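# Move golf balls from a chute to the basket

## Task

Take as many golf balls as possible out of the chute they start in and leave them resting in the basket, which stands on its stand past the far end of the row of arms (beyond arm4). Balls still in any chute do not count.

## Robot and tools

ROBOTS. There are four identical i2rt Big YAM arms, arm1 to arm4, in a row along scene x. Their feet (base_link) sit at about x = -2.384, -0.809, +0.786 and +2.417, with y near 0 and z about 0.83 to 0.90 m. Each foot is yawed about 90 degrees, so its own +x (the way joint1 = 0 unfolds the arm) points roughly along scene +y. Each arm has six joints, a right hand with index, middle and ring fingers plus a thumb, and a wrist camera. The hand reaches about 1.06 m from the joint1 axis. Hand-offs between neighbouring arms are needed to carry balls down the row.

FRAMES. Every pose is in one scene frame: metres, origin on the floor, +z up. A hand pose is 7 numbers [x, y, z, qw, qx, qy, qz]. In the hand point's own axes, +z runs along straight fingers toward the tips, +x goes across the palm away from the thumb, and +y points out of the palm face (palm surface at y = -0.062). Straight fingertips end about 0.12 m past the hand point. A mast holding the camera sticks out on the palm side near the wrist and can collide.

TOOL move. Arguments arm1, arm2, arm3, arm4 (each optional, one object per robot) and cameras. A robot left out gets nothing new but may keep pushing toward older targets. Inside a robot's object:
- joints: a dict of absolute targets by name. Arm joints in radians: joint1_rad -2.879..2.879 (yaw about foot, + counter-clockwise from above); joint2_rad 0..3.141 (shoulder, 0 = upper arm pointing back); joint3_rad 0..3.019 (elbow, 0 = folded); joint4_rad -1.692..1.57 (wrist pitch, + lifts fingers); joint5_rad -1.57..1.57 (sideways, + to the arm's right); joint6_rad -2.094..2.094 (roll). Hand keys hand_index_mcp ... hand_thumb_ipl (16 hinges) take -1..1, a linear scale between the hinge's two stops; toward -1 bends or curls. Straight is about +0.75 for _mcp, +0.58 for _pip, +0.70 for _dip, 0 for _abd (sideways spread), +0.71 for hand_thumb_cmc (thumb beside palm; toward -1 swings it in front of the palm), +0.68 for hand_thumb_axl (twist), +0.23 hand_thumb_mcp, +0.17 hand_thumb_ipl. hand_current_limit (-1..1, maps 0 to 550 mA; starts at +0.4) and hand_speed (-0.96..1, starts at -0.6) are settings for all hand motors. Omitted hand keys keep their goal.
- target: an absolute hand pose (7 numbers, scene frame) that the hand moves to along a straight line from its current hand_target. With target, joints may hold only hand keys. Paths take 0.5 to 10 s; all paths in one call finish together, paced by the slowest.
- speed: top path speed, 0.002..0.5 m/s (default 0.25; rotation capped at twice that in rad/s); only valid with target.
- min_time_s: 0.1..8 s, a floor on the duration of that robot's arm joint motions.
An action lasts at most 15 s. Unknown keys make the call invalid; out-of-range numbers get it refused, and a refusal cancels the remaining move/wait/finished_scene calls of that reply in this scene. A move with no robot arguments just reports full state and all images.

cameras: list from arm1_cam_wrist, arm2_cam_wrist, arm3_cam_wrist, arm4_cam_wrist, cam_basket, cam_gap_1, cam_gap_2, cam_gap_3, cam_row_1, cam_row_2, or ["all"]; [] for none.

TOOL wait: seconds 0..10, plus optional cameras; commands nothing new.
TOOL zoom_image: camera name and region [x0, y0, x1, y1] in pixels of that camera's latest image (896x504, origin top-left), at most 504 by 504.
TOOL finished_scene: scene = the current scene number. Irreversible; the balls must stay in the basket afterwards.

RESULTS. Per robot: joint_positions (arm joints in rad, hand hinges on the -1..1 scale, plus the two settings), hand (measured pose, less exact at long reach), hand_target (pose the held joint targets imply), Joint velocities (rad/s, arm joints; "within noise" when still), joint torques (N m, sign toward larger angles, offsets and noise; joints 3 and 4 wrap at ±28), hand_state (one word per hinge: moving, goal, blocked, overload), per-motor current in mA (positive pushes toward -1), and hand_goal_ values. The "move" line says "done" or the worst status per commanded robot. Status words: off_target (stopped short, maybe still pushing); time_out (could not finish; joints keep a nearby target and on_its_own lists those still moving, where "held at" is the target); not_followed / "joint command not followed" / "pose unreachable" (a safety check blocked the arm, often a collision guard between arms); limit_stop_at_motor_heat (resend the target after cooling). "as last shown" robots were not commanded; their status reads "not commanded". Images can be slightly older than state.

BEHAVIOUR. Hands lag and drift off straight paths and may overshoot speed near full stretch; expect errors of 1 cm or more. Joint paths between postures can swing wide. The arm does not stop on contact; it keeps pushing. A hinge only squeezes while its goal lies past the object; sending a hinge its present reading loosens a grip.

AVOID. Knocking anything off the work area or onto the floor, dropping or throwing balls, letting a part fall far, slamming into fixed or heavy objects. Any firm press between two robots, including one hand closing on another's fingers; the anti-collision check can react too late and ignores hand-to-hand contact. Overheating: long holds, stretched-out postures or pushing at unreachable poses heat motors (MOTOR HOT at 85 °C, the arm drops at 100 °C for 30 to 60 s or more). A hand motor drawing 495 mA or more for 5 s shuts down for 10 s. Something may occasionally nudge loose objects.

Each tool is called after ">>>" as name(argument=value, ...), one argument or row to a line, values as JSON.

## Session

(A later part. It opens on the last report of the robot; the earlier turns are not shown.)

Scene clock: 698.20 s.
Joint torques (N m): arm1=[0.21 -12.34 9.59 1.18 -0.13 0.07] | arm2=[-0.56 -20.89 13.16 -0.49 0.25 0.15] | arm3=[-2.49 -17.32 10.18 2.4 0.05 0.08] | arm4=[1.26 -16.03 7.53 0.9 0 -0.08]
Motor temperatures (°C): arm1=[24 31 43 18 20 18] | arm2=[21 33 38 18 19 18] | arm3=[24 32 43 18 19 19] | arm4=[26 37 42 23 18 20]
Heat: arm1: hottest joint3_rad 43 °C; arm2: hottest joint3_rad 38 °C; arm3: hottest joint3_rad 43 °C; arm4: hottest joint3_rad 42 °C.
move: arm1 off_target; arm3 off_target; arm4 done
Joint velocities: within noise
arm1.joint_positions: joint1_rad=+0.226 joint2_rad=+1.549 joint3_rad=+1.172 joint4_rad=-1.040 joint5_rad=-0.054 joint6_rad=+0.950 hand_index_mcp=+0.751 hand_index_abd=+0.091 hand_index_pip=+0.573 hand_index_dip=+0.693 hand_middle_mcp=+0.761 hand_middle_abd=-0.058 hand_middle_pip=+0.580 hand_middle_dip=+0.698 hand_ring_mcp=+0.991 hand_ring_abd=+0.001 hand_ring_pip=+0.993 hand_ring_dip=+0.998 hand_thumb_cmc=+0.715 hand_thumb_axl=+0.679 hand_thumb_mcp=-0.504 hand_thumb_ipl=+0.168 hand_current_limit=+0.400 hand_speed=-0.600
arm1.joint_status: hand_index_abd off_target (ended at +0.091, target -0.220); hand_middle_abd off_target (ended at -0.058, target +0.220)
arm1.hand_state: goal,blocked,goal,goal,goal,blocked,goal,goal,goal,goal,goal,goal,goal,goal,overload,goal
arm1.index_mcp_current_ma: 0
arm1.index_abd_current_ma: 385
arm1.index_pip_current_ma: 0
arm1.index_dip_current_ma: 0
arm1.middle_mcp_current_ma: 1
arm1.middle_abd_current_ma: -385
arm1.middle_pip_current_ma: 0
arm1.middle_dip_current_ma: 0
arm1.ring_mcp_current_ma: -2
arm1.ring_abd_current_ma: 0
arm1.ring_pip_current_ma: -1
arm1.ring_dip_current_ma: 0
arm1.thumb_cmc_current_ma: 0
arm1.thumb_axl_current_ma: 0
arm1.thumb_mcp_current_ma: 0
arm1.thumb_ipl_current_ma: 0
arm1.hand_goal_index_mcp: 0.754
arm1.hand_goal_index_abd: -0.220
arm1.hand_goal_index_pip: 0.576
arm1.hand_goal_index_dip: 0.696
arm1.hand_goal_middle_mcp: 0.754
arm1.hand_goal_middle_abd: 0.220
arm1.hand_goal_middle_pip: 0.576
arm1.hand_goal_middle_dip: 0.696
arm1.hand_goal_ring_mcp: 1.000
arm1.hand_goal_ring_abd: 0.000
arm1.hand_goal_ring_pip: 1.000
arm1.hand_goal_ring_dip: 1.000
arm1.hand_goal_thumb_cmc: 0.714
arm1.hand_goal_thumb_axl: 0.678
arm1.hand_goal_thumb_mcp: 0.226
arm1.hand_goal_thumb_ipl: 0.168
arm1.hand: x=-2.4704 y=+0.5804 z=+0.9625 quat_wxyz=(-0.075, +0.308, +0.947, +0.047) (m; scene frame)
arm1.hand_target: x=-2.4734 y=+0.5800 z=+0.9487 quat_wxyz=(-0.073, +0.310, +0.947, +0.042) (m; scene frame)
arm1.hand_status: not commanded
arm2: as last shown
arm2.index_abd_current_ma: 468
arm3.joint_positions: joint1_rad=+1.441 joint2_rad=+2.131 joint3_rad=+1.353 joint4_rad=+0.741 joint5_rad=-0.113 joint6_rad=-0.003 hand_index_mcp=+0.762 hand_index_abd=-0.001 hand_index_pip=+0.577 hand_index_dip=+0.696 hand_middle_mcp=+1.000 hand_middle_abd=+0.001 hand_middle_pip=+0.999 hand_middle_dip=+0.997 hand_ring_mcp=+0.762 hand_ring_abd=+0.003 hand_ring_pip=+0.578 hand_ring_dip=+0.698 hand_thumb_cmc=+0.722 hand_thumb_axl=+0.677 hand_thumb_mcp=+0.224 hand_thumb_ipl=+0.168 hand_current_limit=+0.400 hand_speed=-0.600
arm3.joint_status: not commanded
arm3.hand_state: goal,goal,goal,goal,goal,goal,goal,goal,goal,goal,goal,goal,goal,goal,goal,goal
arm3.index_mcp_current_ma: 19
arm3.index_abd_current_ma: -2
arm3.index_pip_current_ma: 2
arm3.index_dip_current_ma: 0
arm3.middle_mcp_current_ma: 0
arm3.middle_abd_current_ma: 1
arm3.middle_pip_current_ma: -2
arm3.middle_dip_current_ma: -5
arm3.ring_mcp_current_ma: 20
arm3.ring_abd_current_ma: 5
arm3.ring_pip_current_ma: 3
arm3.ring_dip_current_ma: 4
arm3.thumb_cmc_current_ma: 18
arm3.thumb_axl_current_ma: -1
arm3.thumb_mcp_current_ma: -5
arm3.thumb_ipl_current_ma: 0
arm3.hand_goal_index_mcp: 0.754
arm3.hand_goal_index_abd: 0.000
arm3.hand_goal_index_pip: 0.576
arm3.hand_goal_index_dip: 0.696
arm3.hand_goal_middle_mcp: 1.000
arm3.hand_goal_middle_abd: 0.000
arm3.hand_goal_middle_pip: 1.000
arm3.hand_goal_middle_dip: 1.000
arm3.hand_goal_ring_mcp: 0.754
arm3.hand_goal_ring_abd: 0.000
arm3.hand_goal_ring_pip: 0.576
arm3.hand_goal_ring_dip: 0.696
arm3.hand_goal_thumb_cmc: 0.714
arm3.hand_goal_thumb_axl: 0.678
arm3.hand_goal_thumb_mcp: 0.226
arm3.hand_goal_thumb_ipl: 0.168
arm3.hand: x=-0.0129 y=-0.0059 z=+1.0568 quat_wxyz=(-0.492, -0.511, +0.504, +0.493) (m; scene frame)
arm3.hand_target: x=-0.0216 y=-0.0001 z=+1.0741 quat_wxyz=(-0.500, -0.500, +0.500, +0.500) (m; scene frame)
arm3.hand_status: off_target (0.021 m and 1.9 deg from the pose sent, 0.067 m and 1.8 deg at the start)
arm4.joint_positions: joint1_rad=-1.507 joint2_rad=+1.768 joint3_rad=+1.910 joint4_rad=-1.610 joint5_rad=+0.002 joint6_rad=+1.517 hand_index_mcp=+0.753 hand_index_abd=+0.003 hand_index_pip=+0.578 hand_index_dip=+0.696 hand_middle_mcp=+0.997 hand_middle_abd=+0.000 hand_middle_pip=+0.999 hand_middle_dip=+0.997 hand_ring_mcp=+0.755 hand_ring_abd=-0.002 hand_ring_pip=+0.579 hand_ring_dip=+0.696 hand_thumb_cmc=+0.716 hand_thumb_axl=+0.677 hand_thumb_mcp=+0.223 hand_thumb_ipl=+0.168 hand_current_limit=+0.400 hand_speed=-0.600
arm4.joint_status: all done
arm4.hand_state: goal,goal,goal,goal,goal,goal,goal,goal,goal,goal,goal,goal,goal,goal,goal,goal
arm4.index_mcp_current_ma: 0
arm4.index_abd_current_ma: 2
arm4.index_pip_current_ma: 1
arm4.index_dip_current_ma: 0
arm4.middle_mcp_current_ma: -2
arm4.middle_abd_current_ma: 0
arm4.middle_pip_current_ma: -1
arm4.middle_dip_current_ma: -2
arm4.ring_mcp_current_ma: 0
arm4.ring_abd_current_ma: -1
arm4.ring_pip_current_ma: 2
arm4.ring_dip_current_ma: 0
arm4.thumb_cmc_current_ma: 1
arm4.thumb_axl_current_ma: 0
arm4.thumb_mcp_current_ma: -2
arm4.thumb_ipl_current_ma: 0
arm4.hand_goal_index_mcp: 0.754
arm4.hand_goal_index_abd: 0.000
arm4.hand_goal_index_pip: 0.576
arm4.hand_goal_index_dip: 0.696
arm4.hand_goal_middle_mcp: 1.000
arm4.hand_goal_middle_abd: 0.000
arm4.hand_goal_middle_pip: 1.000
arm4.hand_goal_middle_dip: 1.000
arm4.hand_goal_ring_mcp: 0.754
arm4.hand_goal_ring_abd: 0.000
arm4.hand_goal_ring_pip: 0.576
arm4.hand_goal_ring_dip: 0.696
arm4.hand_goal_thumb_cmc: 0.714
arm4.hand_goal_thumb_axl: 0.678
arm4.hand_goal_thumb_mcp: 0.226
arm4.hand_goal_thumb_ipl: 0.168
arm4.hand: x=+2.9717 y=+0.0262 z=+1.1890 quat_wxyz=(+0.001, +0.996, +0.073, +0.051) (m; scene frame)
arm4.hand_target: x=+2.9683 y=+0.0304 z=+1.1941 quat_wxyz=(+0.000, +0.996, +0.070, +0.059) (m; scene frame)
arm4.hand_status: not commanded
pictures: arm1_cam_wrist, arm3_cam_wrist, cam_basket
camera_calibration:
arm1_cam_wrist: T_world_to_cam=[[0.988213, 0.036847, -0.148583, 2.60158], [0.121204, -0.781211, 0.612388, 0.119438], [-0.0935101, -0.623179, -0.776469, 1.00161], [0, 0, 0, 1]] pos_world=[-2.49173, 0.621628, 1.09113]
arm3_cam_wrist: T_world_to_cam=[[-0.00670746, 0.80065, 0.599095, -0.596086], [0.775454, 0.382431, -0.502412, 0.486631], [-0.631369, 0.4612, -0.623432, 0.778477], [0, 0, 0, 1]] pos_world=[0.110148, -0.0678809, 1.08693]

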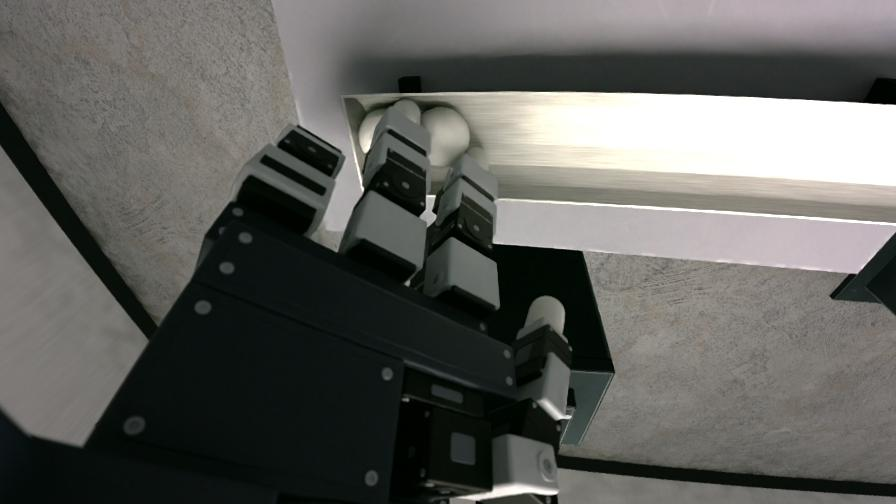

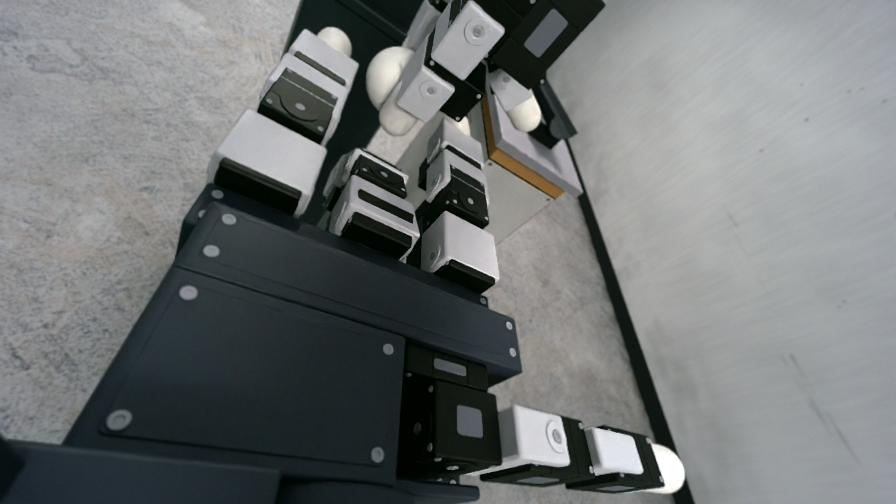

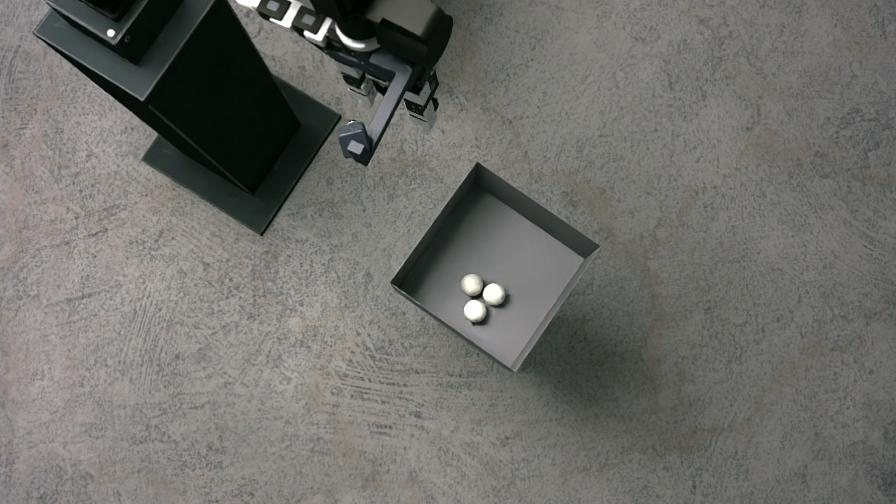

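>>> move(
  arm1={"target": [-2.4737, 0.5934, 1.0190, -0.0731, 0.3101, 0.9468, 0.0425], "speed": 0.04, "joints": {"hand_current_limit": 0.7}},
  arm3={"joints": {"hand_index_abd": -0.25, "hand_ring_abd": 0.25}},
  arm4={"joints": {"joint1_rad": 1.53, "joint2_rad": 0.6, "joint3_rad": 1.39, "joint4_rad": -1.35, "joint5_rad": 0, "joint6_rad": 0}, "min_time_s": 7},
  cameras=["arm1_cam_wrist", "arm3_cam_wrist"],
)

>>> zoom_image(
  camera="arm1_cam_wrist",
  region=[300, 0, 600, 200],
)

>>> zoom_image(
  camera="arm3_cam_wrist",
  region=[250, 0, 550, 200],
)

Scene clock: 707.70 s.
Joint torques (N m): arm1=[-0.32 -15.15 16.81 -0.44 -0.06 -0.01] | arm2=[-0.38 -20.89 13.18 -0.44 0.26 0.17] | arm3=[-2.49 -17.38 10.18 2.4 0.09 0.09] | arm4=[0.91 2.08 6.67 2.97 0.07 -0.36]
Motor temperatures (°C): arm1=[24 31 44 18 20 18] | arm2=[21 34 38 18 19 18] | arm3=[24 32 44 18 19 19] | arm4=[26 36 41 23 18 20]
Heat: arm1: hottest joint3_rad 44 °C; arm2: hottest joint3_rad 38 °C; arm3: hottest joint3_rad 44 °C; arm4: hottest joint3_rad 41 °C.
move: arm1 moving; arm3 off_target; arm4 done
Joint velocities: arm1=[within noise] | arm2=[within noise] | arm3=[within noise] | arm4=[0.024 -0.054 -0.007 0.027 0.051 -0.095]
arm1.joint_positions: joint1_rad=+0.226 joint2_rad=+1.549 joint3_rad=+1.255 joint4_rad=-1.193 joint5_rad=-0.057 joint6_rad=+0.950 hand_index_mcp=+0.729 hand_index_abd=+0.086 hand_index_pip=+0.560 hand_index_dip=+0.689 hand_middle_mcp=+0.771 hand_middle_abd=-0.054 hand_middle_pip=+0.585 hand_middle_dip=+0.699 hand_ring_mcp=+0.991 hand_ring_abd=+0.001 hand_ring_pip=+0.993 hand_ring_dip=+0.998 hand_thumb_cmc=+0.715 hand_thumb_axl=+0.679 hand_thumb_mcp=-0.504 hand_thumb_ipl=+0.168 hand_current_limit=+0.700 hand_speed=-0.600
arm1.joint_status: all done
arm1.hand_state: blocked,blocked,goal,goal,goal,blocked,goal,goal,goal,goal,goal,goal,goal,goal,overload,goal
arm1.index_mcp_current_ma: -12
arm1.index_abd_current_ma: 468
arm1.index_pip_current_ma: -5
arm1.index_dip_current_ma: -1
arm1.middle_mcp_current_ma: 6
arm1.middle_abd_current_ma: -467
arm1.middle_pip_current_ma: 1
arm1.middle_dip_current_ma: 0
arm1.ring_mcp_current_ma: -2
arm1.ring_abd_current_ma: 0
arm1.ring_pip_current_ma: -1
arm1.ring_dip_current_ma: 0
arm1.thumb_cmc_current_ma: 0
arm1.thumb_axl_current_ma: 0
arm1.thumb_mcp_current_ma: 0
arm1.thumb_ipl_current_ma: 0
arm1.hand_goal_index_mcp: 0.754
arm1.hand_goal_index_abd: -0.220
arm1.hand_goal_index_pip: 0.576
arm1.hand_goal_index_dip: 0.696
arm1.hand_goal_middle_mcp: 0.754
arm1.hand_goal_middle_abd: 0.220
arm1.hand_goal_middle_pip: 0.576
arm1.hand_goal_middle_dip: 0.696
arm1.hand_goal_ring_mcp: 1.000
arm1.hand_goal_ring_abd: 0.000
arm1.hand_goal_ring_pip: 1.000
arm1.hand_goal_ring_dip: 1.000
arm1.hand_goal_thumb_cmc: 0.714
arm1.hand_goal_thumb_axl: 0.678
arm1.hand_goal_thumb_mcp: 0.226
arm1.hand_goal_thumb_ipl: 0.168
arm1.hand: x=-2.4684 y=+0.5737 z=+0.9880 quat_wxyz=(-0.055, +0.310, +0.949, +0.018) (m; scene frame)
arm1.hand_target: x=-2.4731 y=+0.5918 z=+1.0191 quat_wxyz=(-0.073, +0.310, +0.947, +0.043) (m; scene frame)
arm1.hand_status: moving (0.037 m and 3.4 deg from the pose sent, 0.058 m and 0.6 deg at the start)
arm2: as last shown
arm2.joint_positions: joint1_rad=-1.564 joint2_rad=+2.219 joint3_rad=+2.387 joint4_rad=-1.700 joint5_rad=+0.012 joint6_rad=+1.586 hand_index_mcp=+0.762 hand_index_abd=-0.154 hand_index_pip=+0.580 hand_index_dip=+0.698 hand_middle_mcp=+0.996 hand_middle_abd=+0.000 hand_middle_pip=+0.999 hand_middle_dip=+0.997 hand_ring_mcp=+0.752 hand_ring_abd=+0.181 hand_ring_pip=+0.576 hand_ring_dip=+0.697 hand_thumb_cmc=+0.716 hand_thumb_axl=+0.677 hand_thumb_mcp=+0.223 hand_thumb_ipl=+0.168 hand_current_limit=+0.700 hand_speed=-0.600
arm3.joint_positions: joint1_rad=+1.441 joint2_rad=+2.131 joint3_rad=+1.353 joint4_rad=+0.741 joint5_rad=-0.114 joint6_rad=-0.003 hand_index_mcp=+0.762 hand_index_abd=-0.164 hand_index_pip=+0.577 hand_index_dip=+0.696 hand_middle_mcp=+1.000 hand_middle_abd=+0.001 hand_middle_pip=+0.999 hand_middle_dip=+0.997 hand_ring_mcp=+0.762 hand_ring_abd=+0.153 hand_ring_pip=+0.578 hand_ring_dip=+0.698 hand_thumb_cmc=+0.722 hand_thumb_axl=+0.677 hand_thumb_mcp=+0.224 hand_thumb_ipl=+0.168 hand_current_limit=+0.400 hand_speed=-0.600
arm3.joint_status: hand_index_abd off_target (ended at -0.164, target -0.250); hand_ring_abd off_target (ended at +0.153, target +0.250)
arm3.hand_state: goal,blocked,goal,goal,goal,goal,goal,goal,goal,blocked,goal,goal,goal,goal,goal,goal
arm3.index_mcp_current_ma: 19
arm3.index_abd_current_ma: 276
arm3.index_pip_current_ma: 2
arm3.index_dip_current_ma: 0
arm3.middle_mcp_current_ma: 0
arm3.middle_abd_current_ma: 1
arm3.middle_pip_current_ma: -2
arm3.middle_dip_current_ma: -5
arm3.ring_mcp_current_ma: 20
arm3.ring_abd_current_ma: -317
arm3.ring_pip_current_ma: 3
arm3.ring_dip_current_ma: 4
arm3.thumb_cmc_current_ma: 18
arm3.thumb_axl_current_ma: -1
arm3.thumb_mcp_current_ma: -4
arm3.thumb_ipl_current_ma: 0
arm3.hand_goal_index_mcp: 0.754
arm3.hand_goal_index_abd: -0.250
arm3.hand_goal_index_pip: 0.576
arm3.hand_goal_index_dip: 0.696
arm3.hand_goal_middle_mcp: 1.000
arm3.hand_goal_middle_abd: 0.000
arm3.hand_goal_middle_pip: 1.000
arm3.hand_goal_middle_dip: 1.000
arm3.hand_goal_ring_mcp: 0.754
arm3.hand_goal_ring_abd: 0.250
arm3.hand_goal_ring_pip: 0.576
arm3.hand_goal_ring_dip: 0.696
arm3.hand_goal_thumb_cmc: 0.714
arm3.hand_goal_thumb_axl: 0.678
arm3.hand_goal_thumb_mcp: 0.226
arm3.hand_goal_thumb_ipl: 0.168
arm3.hand: x=-0.0129 y=-0.0060 z=+1.0568 quat_wxyz=(-0.492, -0.511, +0.504, +0.492) (m; scene frame)
arm3.hand_target: x=-0.0216 y=+0.0000 z=+1.0741 quat_wxyz=(-0.500, -0.500, +0.500, +0.500) (m; scene frame)
arm3.hand_status: not commanded
arm4.joint_positions: joint1_rad=+1.524 joint2_rad=+0.604 joint3_rad=+1.400 joint4_rad=-1.371 joint5_rad=-0.001 joint6_rad=+0.025 hand_index_mcp=+0.759 hand_index_abd=+0.003 hand_index_pip=+0.578 hand_index_dip=+0.696 hand_middle_mcp=+1.000 hand_middle_abd=+0.000 hand_middle_pip=+0.999 hand_middle_dip=+0.997 hand_ring_mcp=+0.759 hand_ring_abd=-0.001 hand_ring_pip=+0.578 hand_ring_dip=+0.696 hand_thumb_cmc=+0.719 hand_thumb_axl=+0.677 hand_thumb_mcp=+0.223 hand_thumb_ipl=+0.168 hand_current_limit=+0.400 hand_speed=-0.600
arm4.joint_status: all done
arm4.hand_state: goal,goal,goal,goal,goal,goal,goal,goal,goal,goal,goal,goal,goal,goal,goal,goal
arm4.index_mcp_current_ma: 5
arm4.index_abd_current_ma: 2
arm4.index_pip_current_ma: 1
arm4.index_dip_current_ma: 0
arm4.middle_mcp_current_ma: 0
arm4.middle_abd_current_ma: 0
arm4.middle_pip_current_ma: -1
arm4.middle_dip_current_ma: -2
arm4.ring_mcp_current_ma: 5
arm4.ring_abd_current_ma: -1
arm4.ring_pip_current_ma: 1
arm4.ring_dip_current_ma: 0
arm4.thumb_cmc_current_ma: 5
arm4.thumb_axl_current_ma: 0
arm4.thumb_mcp_current_ma: -2
arm4.thumb_ipl_current_ma: 0
arm4.hand_goal_index_mcp: 0.754
arm4.hand_goal_index_abd: 0.000
arm4.hand_goal_index_pip: 0.576
arm4.hand_goal_index_dip: 0.696
arm4.hand_goal_middle_mcp: 1.000
arm4.hand_goal_middle_abd: 0.000
arm4.hand_goal_middle_pip: 1.000
arm4.hand_goal_middle_dip: 1.000
arm4.hand_goal_ring_mcp: 0.754
arm4.hand_goal_ring_abd: 0.000
arm4.hand_goal_ring_pip: 0.576
arm4.hand_goal_ring_dip: 0.696
arm4.hand_goal_thumb_cmc: 0.714
arm4.hand_goal_thumb_axl: 0.678
arm4.hand_goal_thumb_mcp: 0.226
arm4.hand_goal_thumb_ipl: 0.168
arm4.hand: x=+2.1492 y=+0.0928 z=+1.5061 quat_wxyz=(-0.341, -0.607, +0.635, +0.336) (m; scene frame)
arm4.hand_target: x=+2.1473 y=+0.0890 z=+1.5074 quat_wxyz=(-0.342, -0.614, +0.623, +0.344) (m; scene frame)
arm4.hand_status: not commanded
pictures: arm1_cam_wrist, arm3_cam_wrist
camera_calibration:
arm1_cam_wrist: T_world_to_cam=[[0.990869, 0.0285812, -0.131763, 2.59831], [0.109807, -0.738149, 0.665642, -0.00709867], [-0.0782356, -0.674032, -0.734547, 1.04283], [0, 0, 0, 1]] pos_world=[-2.49222, 0.623397, 1.11309]
arm3_cam_wrist: T_world_to_cam=[[-0.00729515, 0.800883, 0.598776, -0.595659], [0.775198, 0.382782, -0.502539, 0.486821], [-0.631676, 0.460504, -0.623636, 0.778685], [0, 0, 0, 1]] pos_world=[0.110148, -0.0678804, 1.08693]

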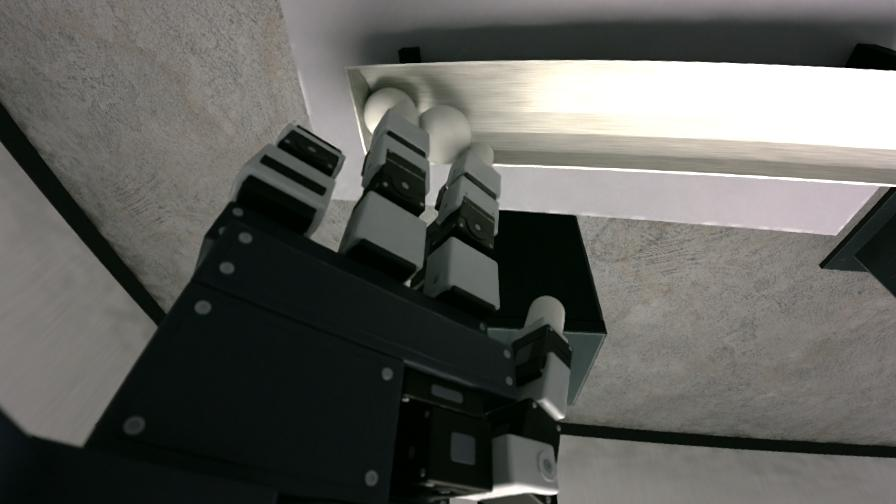

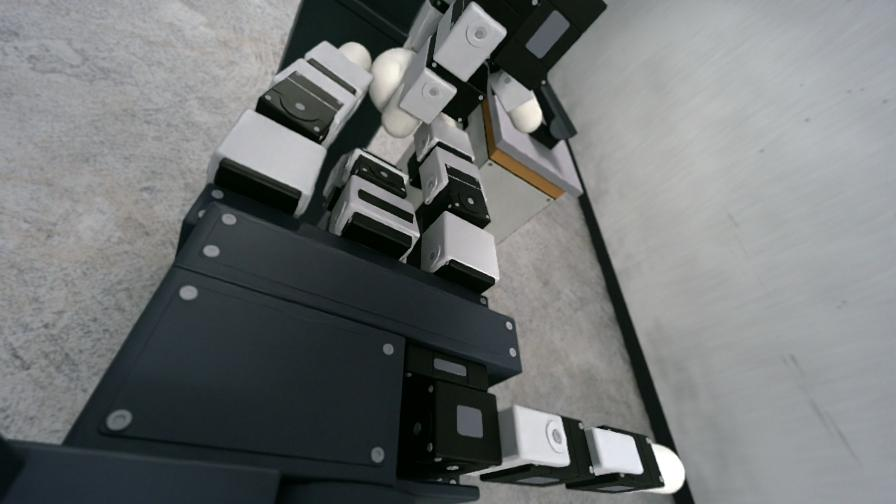

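Scaled by 1.680 from the camera's 896x504 image, which has a finer 1280x720 frame.

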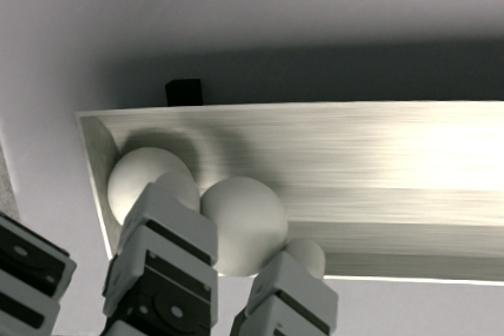

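Scaled by 1.680 from the camera's 896x504 image, which has a finer 1280x720 frame.

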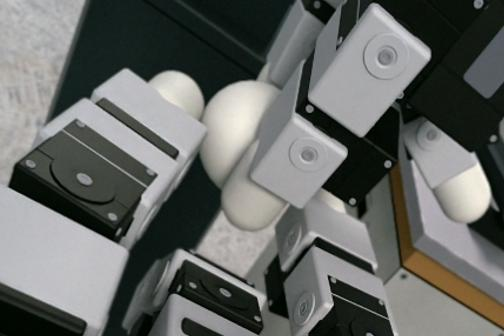

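>>> move(
  arm1={"joints": {"joint1_rad": -0.15, "joint2_rad": 1.463, "joint3_rad": 1.501, "joint4_rad": -1.571, "joint5_rad": -0.109, "joint6_rad": 0.6}, "min_time_s": 4},
  arm3={"joints": {"hand_index_abd": -0.45, "hand_ring_abd": 0.46}},
  cameras=["arm1_cam_wrist"],
)

>>> move(
  arm1={"joints": {"joint1_rad": -1.70, "joint2_rad": 1.463, "joint3_rad": 1.501, "joint4_rad": -1.571, "joint5_rad": -0.109, "joint6_rad": 1.533, "hand_ring_mcp": -0.48, "hand_ring_pip": -0.74, "hand_ring_dip": 0.7}, "min_time_s": 6},
  arm3={"joints": {"hand_current_limit": 0.7}},
  arm2={"joints": {"hand_index_abd": 0, "hand_ring_abd": 0}},
  cameras=["arm1_cam_wrist", "arm3_cam_wrist"],
)

Scene clock: 713.43 s.
Joint torques (N m): arm1=[-0.5 -15.68 17.16 -0.75 -0.22 -0.15] | arm2=[-0.44 -20.78 13.22 -0.47 0.26 0.16] | arm3=[-2.49 -17.32 10.18 2.4 0.09 0.09] | arm4=[1.14 1.55 6.65 3.11 0.07 -0.37]
Motor temperatures (°C): arm1=[24 31 45 18 20 18] | arm2=[21 34 38 18 19 18] | arm3=[24 33 44 18 19 19] | arm4=[26 36 40 23 18 20]
Heat: arm1: hottest joint3_rad 45 °C; arm2: hottest joint3_rad 38 °C; arm3: hottest joint3_rad 44 °C; arm4: hottest joint3_rad 40 °C.
move: arm1 done; arm3 off_target
Joint velocities: within noise
arm1.joint_positions: joint1_rad=-0.145 joint2_rad=+1.485 joint3_rad=+1.434 joint4_rad=-1.559 joint5_rad=-0.107 joint6_rad=+0.611 hand_index_mcp=+0.729 hand_index_abd=+0.086 hand_index_pip=+0.560 hand_index_dip=+0.689 hand_middle_mcp=+0.771 hand_middle_abd=-0.053 hand_middle_pip=+0.585 hand_middle_dip=+0.699 hand_ring_mcp=+0.991 hand_ring_abd=+0.001 hand_ring_pip=+0.993 hand_ring_dip=+0.998 hand_thumb_cmc=+0.715 hand_thumb_axl=+0.679 hand_thumb_mcp=-0.504 hand_thumb_ipl=+0.168 hand_current_limit=+0.700 hand_speed=-0.600
arm1.joint_status: all done
arm1.hand_state: blocked,blocked,goal,goal,goal,blocked,goal,goal,goal,goal,goal,goal,goal,goal,overload,goal
arm1.index_mcp_current_ma: -12
arm1.index_abd_current_ma: 467
arm1.index_pip_current_ma: -5
arm1.index_dip_current_ma: -1
arm1.middle_mcp_current_ma: 6
arm1.middle_abd_current_ma: -467
arm1.middle_pip_current_ma: 1
arm1.middle_dip_current_ma: 0
arm1.ring_mcp_current_ma: -2
arm1.ring_abd_current_ma: 0
arm1.ring_pip_current_ma: -1
arm1.ring_dip_current_ma: 0
arm1.thumb_cmc_current_ma: 0
arm1.thumb_axl_current_ma: 0
arm1.thumb_mcp_current_ma: 0
arm1.thumb_ipl_current_ma: 0
arm1.hand_goal_index_mcp: 0.754
arm1.hand_goal_index_abd: -0.220
arm1.hand_goal_index_pip: 0.576
arm1.hand_goal_index_dip: 0.696
arm1.hand_goal_middle_mcp: 0.754
arm1.hand_goal_middle_abd: 0.220
arm1.hand_goal_middle_pip: 0.576
arm1.hand_goal_middle_dip: 0.696
arm1.hand_goal_ring_mcp: 1.000
arm1.hand_goal_ring_abd: 0.000
arm1.hand_goal_ring_pip: 1.000
arm1.hand_goal_ring_dip: 1.000
arm1.hand_goal_thumb_cmc: 0.714
arm1.hand_goal_thumb_axl: 0.678
arm1.hand_goal_thumb_mcp: 0.226
arm1.hand_goal_thumb_ipl: 0.168
arm1.hand: x=-2.3056 y=+0.5580 z=+1.0726 quat_wxyz=(-0.054, +0.327, +0.943, -0.032) (m; scene frame)
arm1.hand_target: x=-2.3032 y=+0.5694 z=+1.1117 quat_wxyz=(-0.065, +0.322, +0.945, +0.005) (m; scene frame)
arm1.hand_status: not commanded
arm2, arm4: as last shown
arm3.joint_positions: joint1_rad=+1.441 joint2_rad=+2.131 joint3_rad=+1.353 joint4_rad=+0.741 joint5_rad=-0.114 joint6_rad=-0.003 hand_index_mcp=+0.762 hand_index_abd=-0.164 hand_index_pip=+0.577 hand_index_dip=+0.696 hand_middle_mcp=+1.000 hand_middle_abd=+0.001 hand_middle_pip=+0.999 hand_middle_dip=+0.997 hand_ring_mcp=+0.762 hand_ring_abd=+0.153 hand_ring_pip=+0.578 hand_ring_dip=+0.698 hand_thumb_cmc=+0.722 hand_thumb_axl=+0.677 hand_thumb_mcp=+0.224 hand_thumb_ipl=+0.168 hand_current_limit=+0.400 hand_speed=-0.600
arm3.joint_status: hand_index_abd off_target (ended at -0.164, target -0.450); hand_ring_abd off_target (ended at +0.153, target +0.460)
arm3.hand_state: goal,blocked,goal,goal,goal,goal,goal,goal,goal,blocked,goal,goal,goal,goal,goal,goal
arm3.index_mcp_current_ma: 19
arm3.index_abd_current_ma: 385
arm3.index_pip_current_ma: 2
arm3.index_dip_current_ma: 0
arm3.middle_mcp_current_ma: 0
arm3.middle_abd_current_ma: 1
arm3.middle_pip_current_ma: -2
arm3.middle_dip_current_ma: -5
arm3.ring_mcp_current_ma: 20
arm3.ring_abd_current_ma: -385
arm3.ring_pip_current_ma: 3
arm3.ring_dip_current_ma: 4
arm3.thumb_cmc_current_ma: 18
arm3.thumb_axl_current_ma: -1
arm3.thumb_mcp_current_ma: -4
arm3.thumb_ipl_current_ma: 0
arm3.hand_goal_index_mcp: 0.754
arm3.hand_goal_index_abd: -0.450
arm3.hand_goal_index_pip: 0.576
arm3.hand_goal_index_dip: 0.696
arm3.hand_goal_middle_mcp: 1.000
arm3.hand_goal_middle_abd: 0.000
arm3.hand_goal_middle_pip: 1.000
arm3.hand_goal_middle_dip: 1.000
arm3.hand_goal_ring_mcp: 0.754
arm3.hand_goal_ring_abd: 0.460
arm3.hand_goal_ring_pip: 0.576
arm3.hand_goal_ring_dip: 0.696
arm3.hand_goal_thumb_cmc: 0.714
arm3.hand_goal_thumb_axl: 0.678
arm3.hand_goal_thumb_mcp: 0.226
arm3.hand_goal_thumb_ipl: 0.168
arm3.hand: x=-0.0129 y=-0.0060 z=+1.0568 quat_wxyz=(-0.492, -0.511, +0.504, +0.492) (m; scene frame)
arm3.hand_target: x=-0.0216 y=+0.0000 z=+1.0741 quat_wxyz=(-0.500, -0.500, +0.500, +0.500) (m; scene frame)
arm3.hand_status: not commanded
arm4.joint_positions: joint1_rad=+1.524 joint2_rad=+0.603 joint3_rad=+1.400 joint4_rad=-1.370 joint5_rad=-0.001 joint6_rad=+0.013 hand_index_mcp=+0.759 hand_index_abd=+0.003 hand_index_pip=+0.578 hand_index_dip=+0.696 hand_middle_mcp=+1.000 hand_middle_abd=+0.000 hand_middle_pip=+0.999 hand_middle_dip=+0.997 hand_ring_mcp=+0.759 hand_ring_abd=-0.001 hand_ring_pip=+0.578 hand_ring_dip=+0.696 hand_thumb_cmc=+0.719 hand_thumb_axl=+0.677 hand_thumb_mcp=+0.223 hand_thumb_ipl=+0.168 hand_current_limit=+0.400 hand_speed=-0.600
arm4.hand: x=+2.1497 y=+0.0918 z=+1.5069 quat_wxyz=(-0.339, -0.610, +0.630, +0.339) (m; scene frame)
arm4.hand_target: x=+2.1473 y=+0.0891 z=+1.5074 quat_wxyz=(-0.342, -0.614, +0.623, +0.344) (m; scene frame)
pictures: arm1_cam_wrist
camera_calibration:
arm1_cam_wrist: T_world_to_cam=[[0.986764, -0.016146, -0.161356, 2.49578], [0.108724, -0.672377, 0.732181, -0.20348], [-0.120314, -0.740033, -0.661722, 0.968748], [0, 0, 0, 1]] pos_world=[-2.32407, 0.620387, 1.19273]

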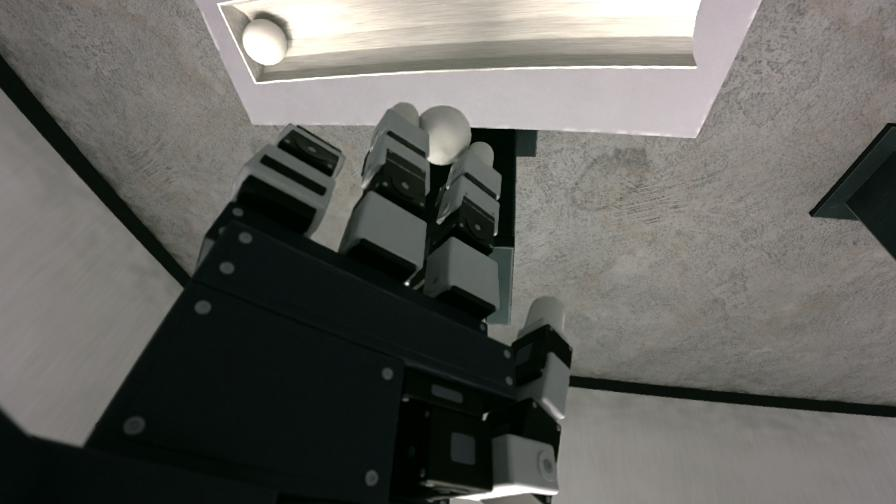

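Scene clock: 719.93 s.
Joint torques (N m): arm1=[-0.26 -15.85 17.06 -0.88 -0.06 0.11] | arm2=[-0.5 -20.89 13.18 -0.51 0.25 0.15] | arm3=[-2.49 -17.85 10.17 2.58 0.05 0.09] | arm4=[1.2 1.61 6.65 3.11 0.07 -0.36]
Motor temperatures (°C): arm1=[24 31 46 18 20 18] | arm2=[21 35 39 18 19 18] | arm3=[24 32 44 18 19 19] | arm4=[25 35 39 23 18 20]
Heat: arm1: hottest joint3_rad 46 °C; arm2: hottest joint3_rad 39 °C; arm3: hottest joint3_rad 44 °C; arm4: hottest joint3_rad 39 °C.
move: arm1 done; arm2 done; arm3 done
Joint velocities: within noise
arm1.joint_positions: joint1_rad=-1.701 joint2_rad=+1.485 joint3_rad=+1.434 joint4_rad=-1.559 joint5_rad=-0.109 joint6_rad=+1.522 hand_index_mcp=+0.729 hand_index_abd=+0.086 hand_index_pip=+0.560 hand_index_dip=+0.689 hand_middle_mcp=+0.771 hand_middle_abd=-0.053 hand_middle_pip=+0.585 hand_middle_dip=+0.699 hand_ring_mcp=-0.464 hand_ring_abd=+0.001 hand_ring_pip=-0.736 hand_ring_dip=+0.703 hand_thumb_cmc=+0.715 hand_thumb_axl=+0.679 hand_thumb_mcp=-0.504 hand_thumb_ipl=+0.168 hand_current_limit=+0.700 hand_speed=-0.600
arm1.joint_status: all done
arm1.hand_state: blocked,blocked,goal,goal,goal,blocked,goal,goal,goal,goal,goal,goal,goal,goal,overload,goal
arm1.index_mcp_current_ma: -12
arm1.index_abd_current_ma: 468
arm1.index_pip_current_ma: -5
arm1.index_dip_current_ma: -1
arm1.middle_mcp_current_ma: 6
arm1.middle_abd_current_ma: -467
arm1.middle_pip_current_ma: 1
arm1.middle_dip_current_ma: 0
arm1.ring_mcp_current_ma: 5
arm1.ring_abd_current_ma: 0
arm1.ring_pip_current_ma: 0
arm1.ring_dip_current_ma: 0
arm1.thumb_cmc_current_ma: 0
arm1.thumb_axl_current_ma: 0
arm1.thumb_mcp_current_ma: 0
arm1.thumb_ipl_current_ma: 0
arm1.hand_goal_index_mcp: 0.754
arm1.hand_goal_index_abd: -0.220
arm1.hand_goal_index_pip: 0.576
arm1.hand_goal_index_dip: 0.696
arm1.hand_goal_middle_mcp: 0.754
arm1.hand_goal_middle_abd: 0.220
arm1.hand_goal_middle_pip: 0.576
arm1.hand_goal_middle_dip: 0.696
arm1.hand_goal_ring_mcp: -0.480
arm1.hand_goal_ring_abd: 0.000
arm1.hand_goal_ring_pip: -0.740
arm1.hand_goal_ring_dip: 0.700
arm1.hand_goal_thumb_cmc: 0.714
arm1.hand_goal_thumb_axl: 0.678
arm1.hand_goal_thumb_mcp: 0.226
arm1.hand_goal_thumb_ipl: 0.168
arm1.hand: x=-1.9741 y=-0.0071 z=+1.0650 quat_wxyz=(-0.059, +0.998, +0.003, -0.024) (m; scene frame)
arm1.hand_target: x=-1.9631 y=-0.0072 z=+1.0981 quat_wxyz=(-0.057, +0.998, +0.000, +0.014) (m; scene frame)
arm1.hand_status: not commanded
arm2.joint_positions: joint1_rad=-1.564 joint2_rad=+2.219 joint3_rad=+2.387 joint4_rad=-1.700 joint5_rad=+0.012 joint6_rad=+1.586 hand_index_mcp=+0.755 hand_index_abd=-0.003 hand_index_pip=+0.578 hand_index_dip=+0.698 hand_middle_mcp=+0.996 hand_middle_abd=+0.000 hand_middle_pip=+0.999 hand_middle_dip=+0.997 hand_ring_mcp=+0.752 hand_ring_abd=+0.003 hand_ring_pip=+0.576 hand_ring_dip=+0.697 hand_thumb_cmc=+0.716 hand_thumb_axl=+0.677 hand_thumb_mcp=+0.223 hand_thumb_ipl=+0.168 hand_current_limit=+0.700 hand_speed=-0.600
arm2.joint_status: all done
arm2.hand_state: goal,goal,goal,goal,goal,goal,goal,goal,goal,goal,goal,goal,goal,goal,goal,goal
arm2.index_mcp_current_ma: 0
arm2.index_abd_current_ma: 0
arm2.index_pip_current_ma: 0
arm2.index_dip_current_ma: 0
arm2.middle_mcp_current_ma: 0
arm2.middle_abd_current_ma: 0
arm2.middle_pip_current_ma: 0
arm2.middle_dip_current_ma: 0
arm2.ring_mcp_current_ma: 0
arm2.ring_abd_current_ma: 0
arm2.ring_pip_current_ma: 0
arm2.ring_dip_current_ma: 0
arm2.thumb_cmc_current_ma: 0
arm2.thumb_axl_current_ma: 0
arm2.thumb_mcp_current_ma: 0
arm2.thumb_ipl_current_ma: 0
arm2.hand_goal_index_mcp: 0.754
arm2.hand_goal_index_abd: 0.000
arm2.hand_goal_index_pip: 0.576
arm2.hand_goal_index_dip: 0.696
arm2.hand_goal_middle_mcp: 1.000
arm2.hand_goal_middle_abd: 0.000
arm2.hand_goal_middle_pip: 1.000
arm2.hand_goal_middle_dip: 1.000
arm2.hand_goal_ring_mcp: 0.754
arm2.hand_goal_ring_abd: 0.000
arm2.hand_goal_ring_pip: 0.576
arm2.hand_goal_ring_dip: 0.696
arm2.hand_goal_thumb_cmc: 0.714
arm2.hand_goal_thumb_axl: 0.678
arm2.hand_goal_thumb_mcp: 0.226
arm2.hand_goal_thumb_ipl: 0.168
arm2.hand: x=-0.1413 y=-0.1122 z=+1.1043 quat_wxyz=(+0.001, +1.000, +0.015, +0.026) (m; scene frame)
arm2.hand_target: x=-0.1361 y=-0.1221 z=+1.1145 quat_wxyz=(+0.002, +0.999, +0.003, +0.039) (m; scene frame)
arm2.hand_status: not commanded
arm3.joint_positions: joint1_rad=+1.441 joint2_rad=+2.137 joint3_rad=+1.353 joint4_rad=+0.737 joint5_rad=-0.113 joint6_rad=-0.003 hand_index_mcp=+0.765 hand_index_abd=-0.164 hand_index_pip=+0.579 hand_index_dip=+0.696 hand_middle_mcp=+1.000 hand_middle_abd=+0.001 hand_middle_pip=+0.999 hand_middle_dip=+0.997 hand_ring_mcp=+0.766 hand_ring_abd=+0.154 hand_ring_pip=+0.579 hand_ring_dip=+0.698 hand_thumb_cmc=+0.722 hand_thumb_axl=+0.677 hand_thumb_mcp=+0.224 hand_thumb_ipl=+0.168 hand_current_limit=+0.700 hand_speed=-0.600
arm3.joint_status: all done
arm3.hand_state: goal,blocked,goal,goal,goal,goal,goal,goal,goal,blocked,goal,goal,goal,goal,goal,goal
arm3.index_mcp_current_ma: 29
arm3.index_abd_current_ma: 468
arm3.index_pip_current_ma: 5
arm3.index_dip_current_ma: 0
arm3.middle_mcp_current_ma: 0
arm3.middle_abd_current_ma: 1
arm3.middle_pip_current_ma: -2
arm3.middle_dip_current_ma: -5
arm3.ring_mcp_current_ma: 32
arm3.ring_abd_current_ma: -467
arm3.ring_pip_current_ma: 5
arm3.ring_dip_current_ma: 4
arm3.thumb_cmc_current_ma: 18
arm3.thumb_axl_current_ma: -1
arm3.thumb_mcp_current_ma: -4
arm3.thumb_ipl_current_ma: 0
arm3.hand_goal_index_mcp: 0.754
arm3.hand_goal_index_abd: -0.450
arm3.hand_goal_index_pip: 0.576
arm3.hand_goal_index_dip: 0.696
arm3.hand_goal_middle_mcp: 1.000
arm3.hand_goal_middle_abd: 0.000
arm3.hand_goal_middle_pip: 1.000
arm3.hand_goal_middle_dip: 1.000
arm3.hand_goal_ring_mcp: 0.754
arm3.hand_goal_ring_abd: 0.460
arm3.hand_goal_ring_pip: 0.576
arm3.hand_goal_ring_dip: 0.696
arm3.hand_goal_thumb_cmc: 0.714
arm3.hand_goal_thumb_axl: 0.678
arm3.hand_goal_thumb_mcp: 0.226
arm3.hand_goal_thumb_ipl: 0.168
arm3.hand: x=-0.0137 y=-0.0057 z=+1.0513 quat_wxyz=(-0.489, -0.513, +0.507, +0.490) (m; scene frame)
arm3.hand_target: x=-0.0216 y=-0.0001 z=+1.0742 quat_wxyz=(-0.500, -0.500, +0.500, +0.500) (m; scene frame)
arm3.hand_status: not commanded
arm4: as last shown
pictures: arm1_cam_wrist, arm3_cam_wrist
camera_calibration:
arm1_cam_wrist: T_world_to_cam=[[-0.792212, -0.605765, -0.0738249, -1.45094], [-0.409948, 0.438665, 0.799697, -1.70181], [-0.452044, 0.663794, -0.595847, -0.129614], [0, 0, 0, 1]] pos_world=[-1.9057, -0.0463687, 1.17659]
arm3_cam_wrist: T_world_to_cam=[[-0.0125173, 0.801504, 0.597858, -0.591653], [0.780442, 0.381612, -0.495259, 0.476982], [-0.625102, 0.460394, -0.630305, 0.781662], [0, 0, 0, 1]] pos_world=[0.108956, -0.0676821, 1.08264]

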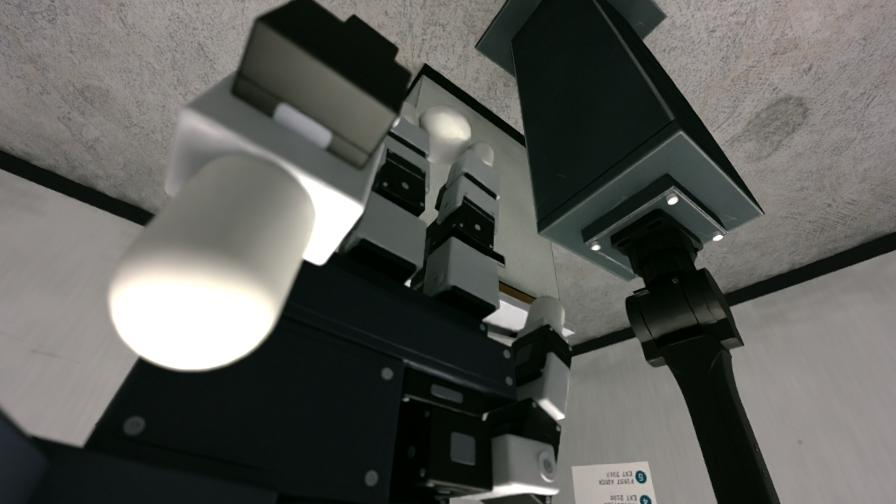

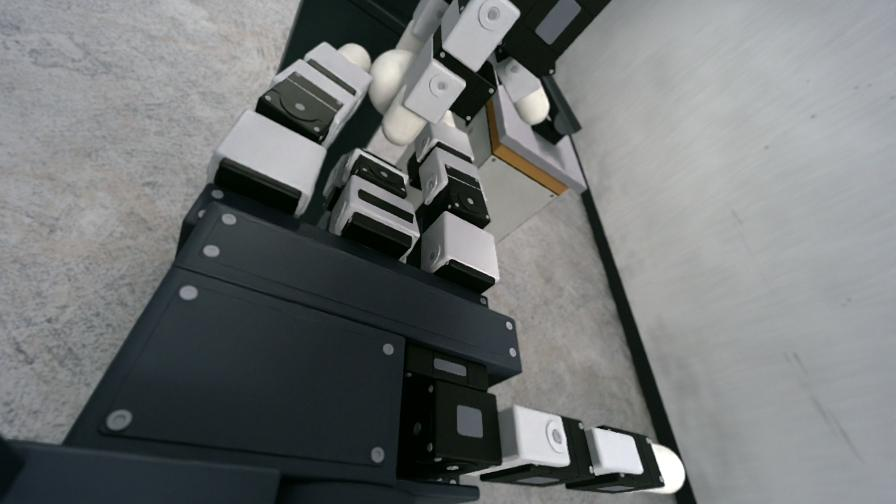

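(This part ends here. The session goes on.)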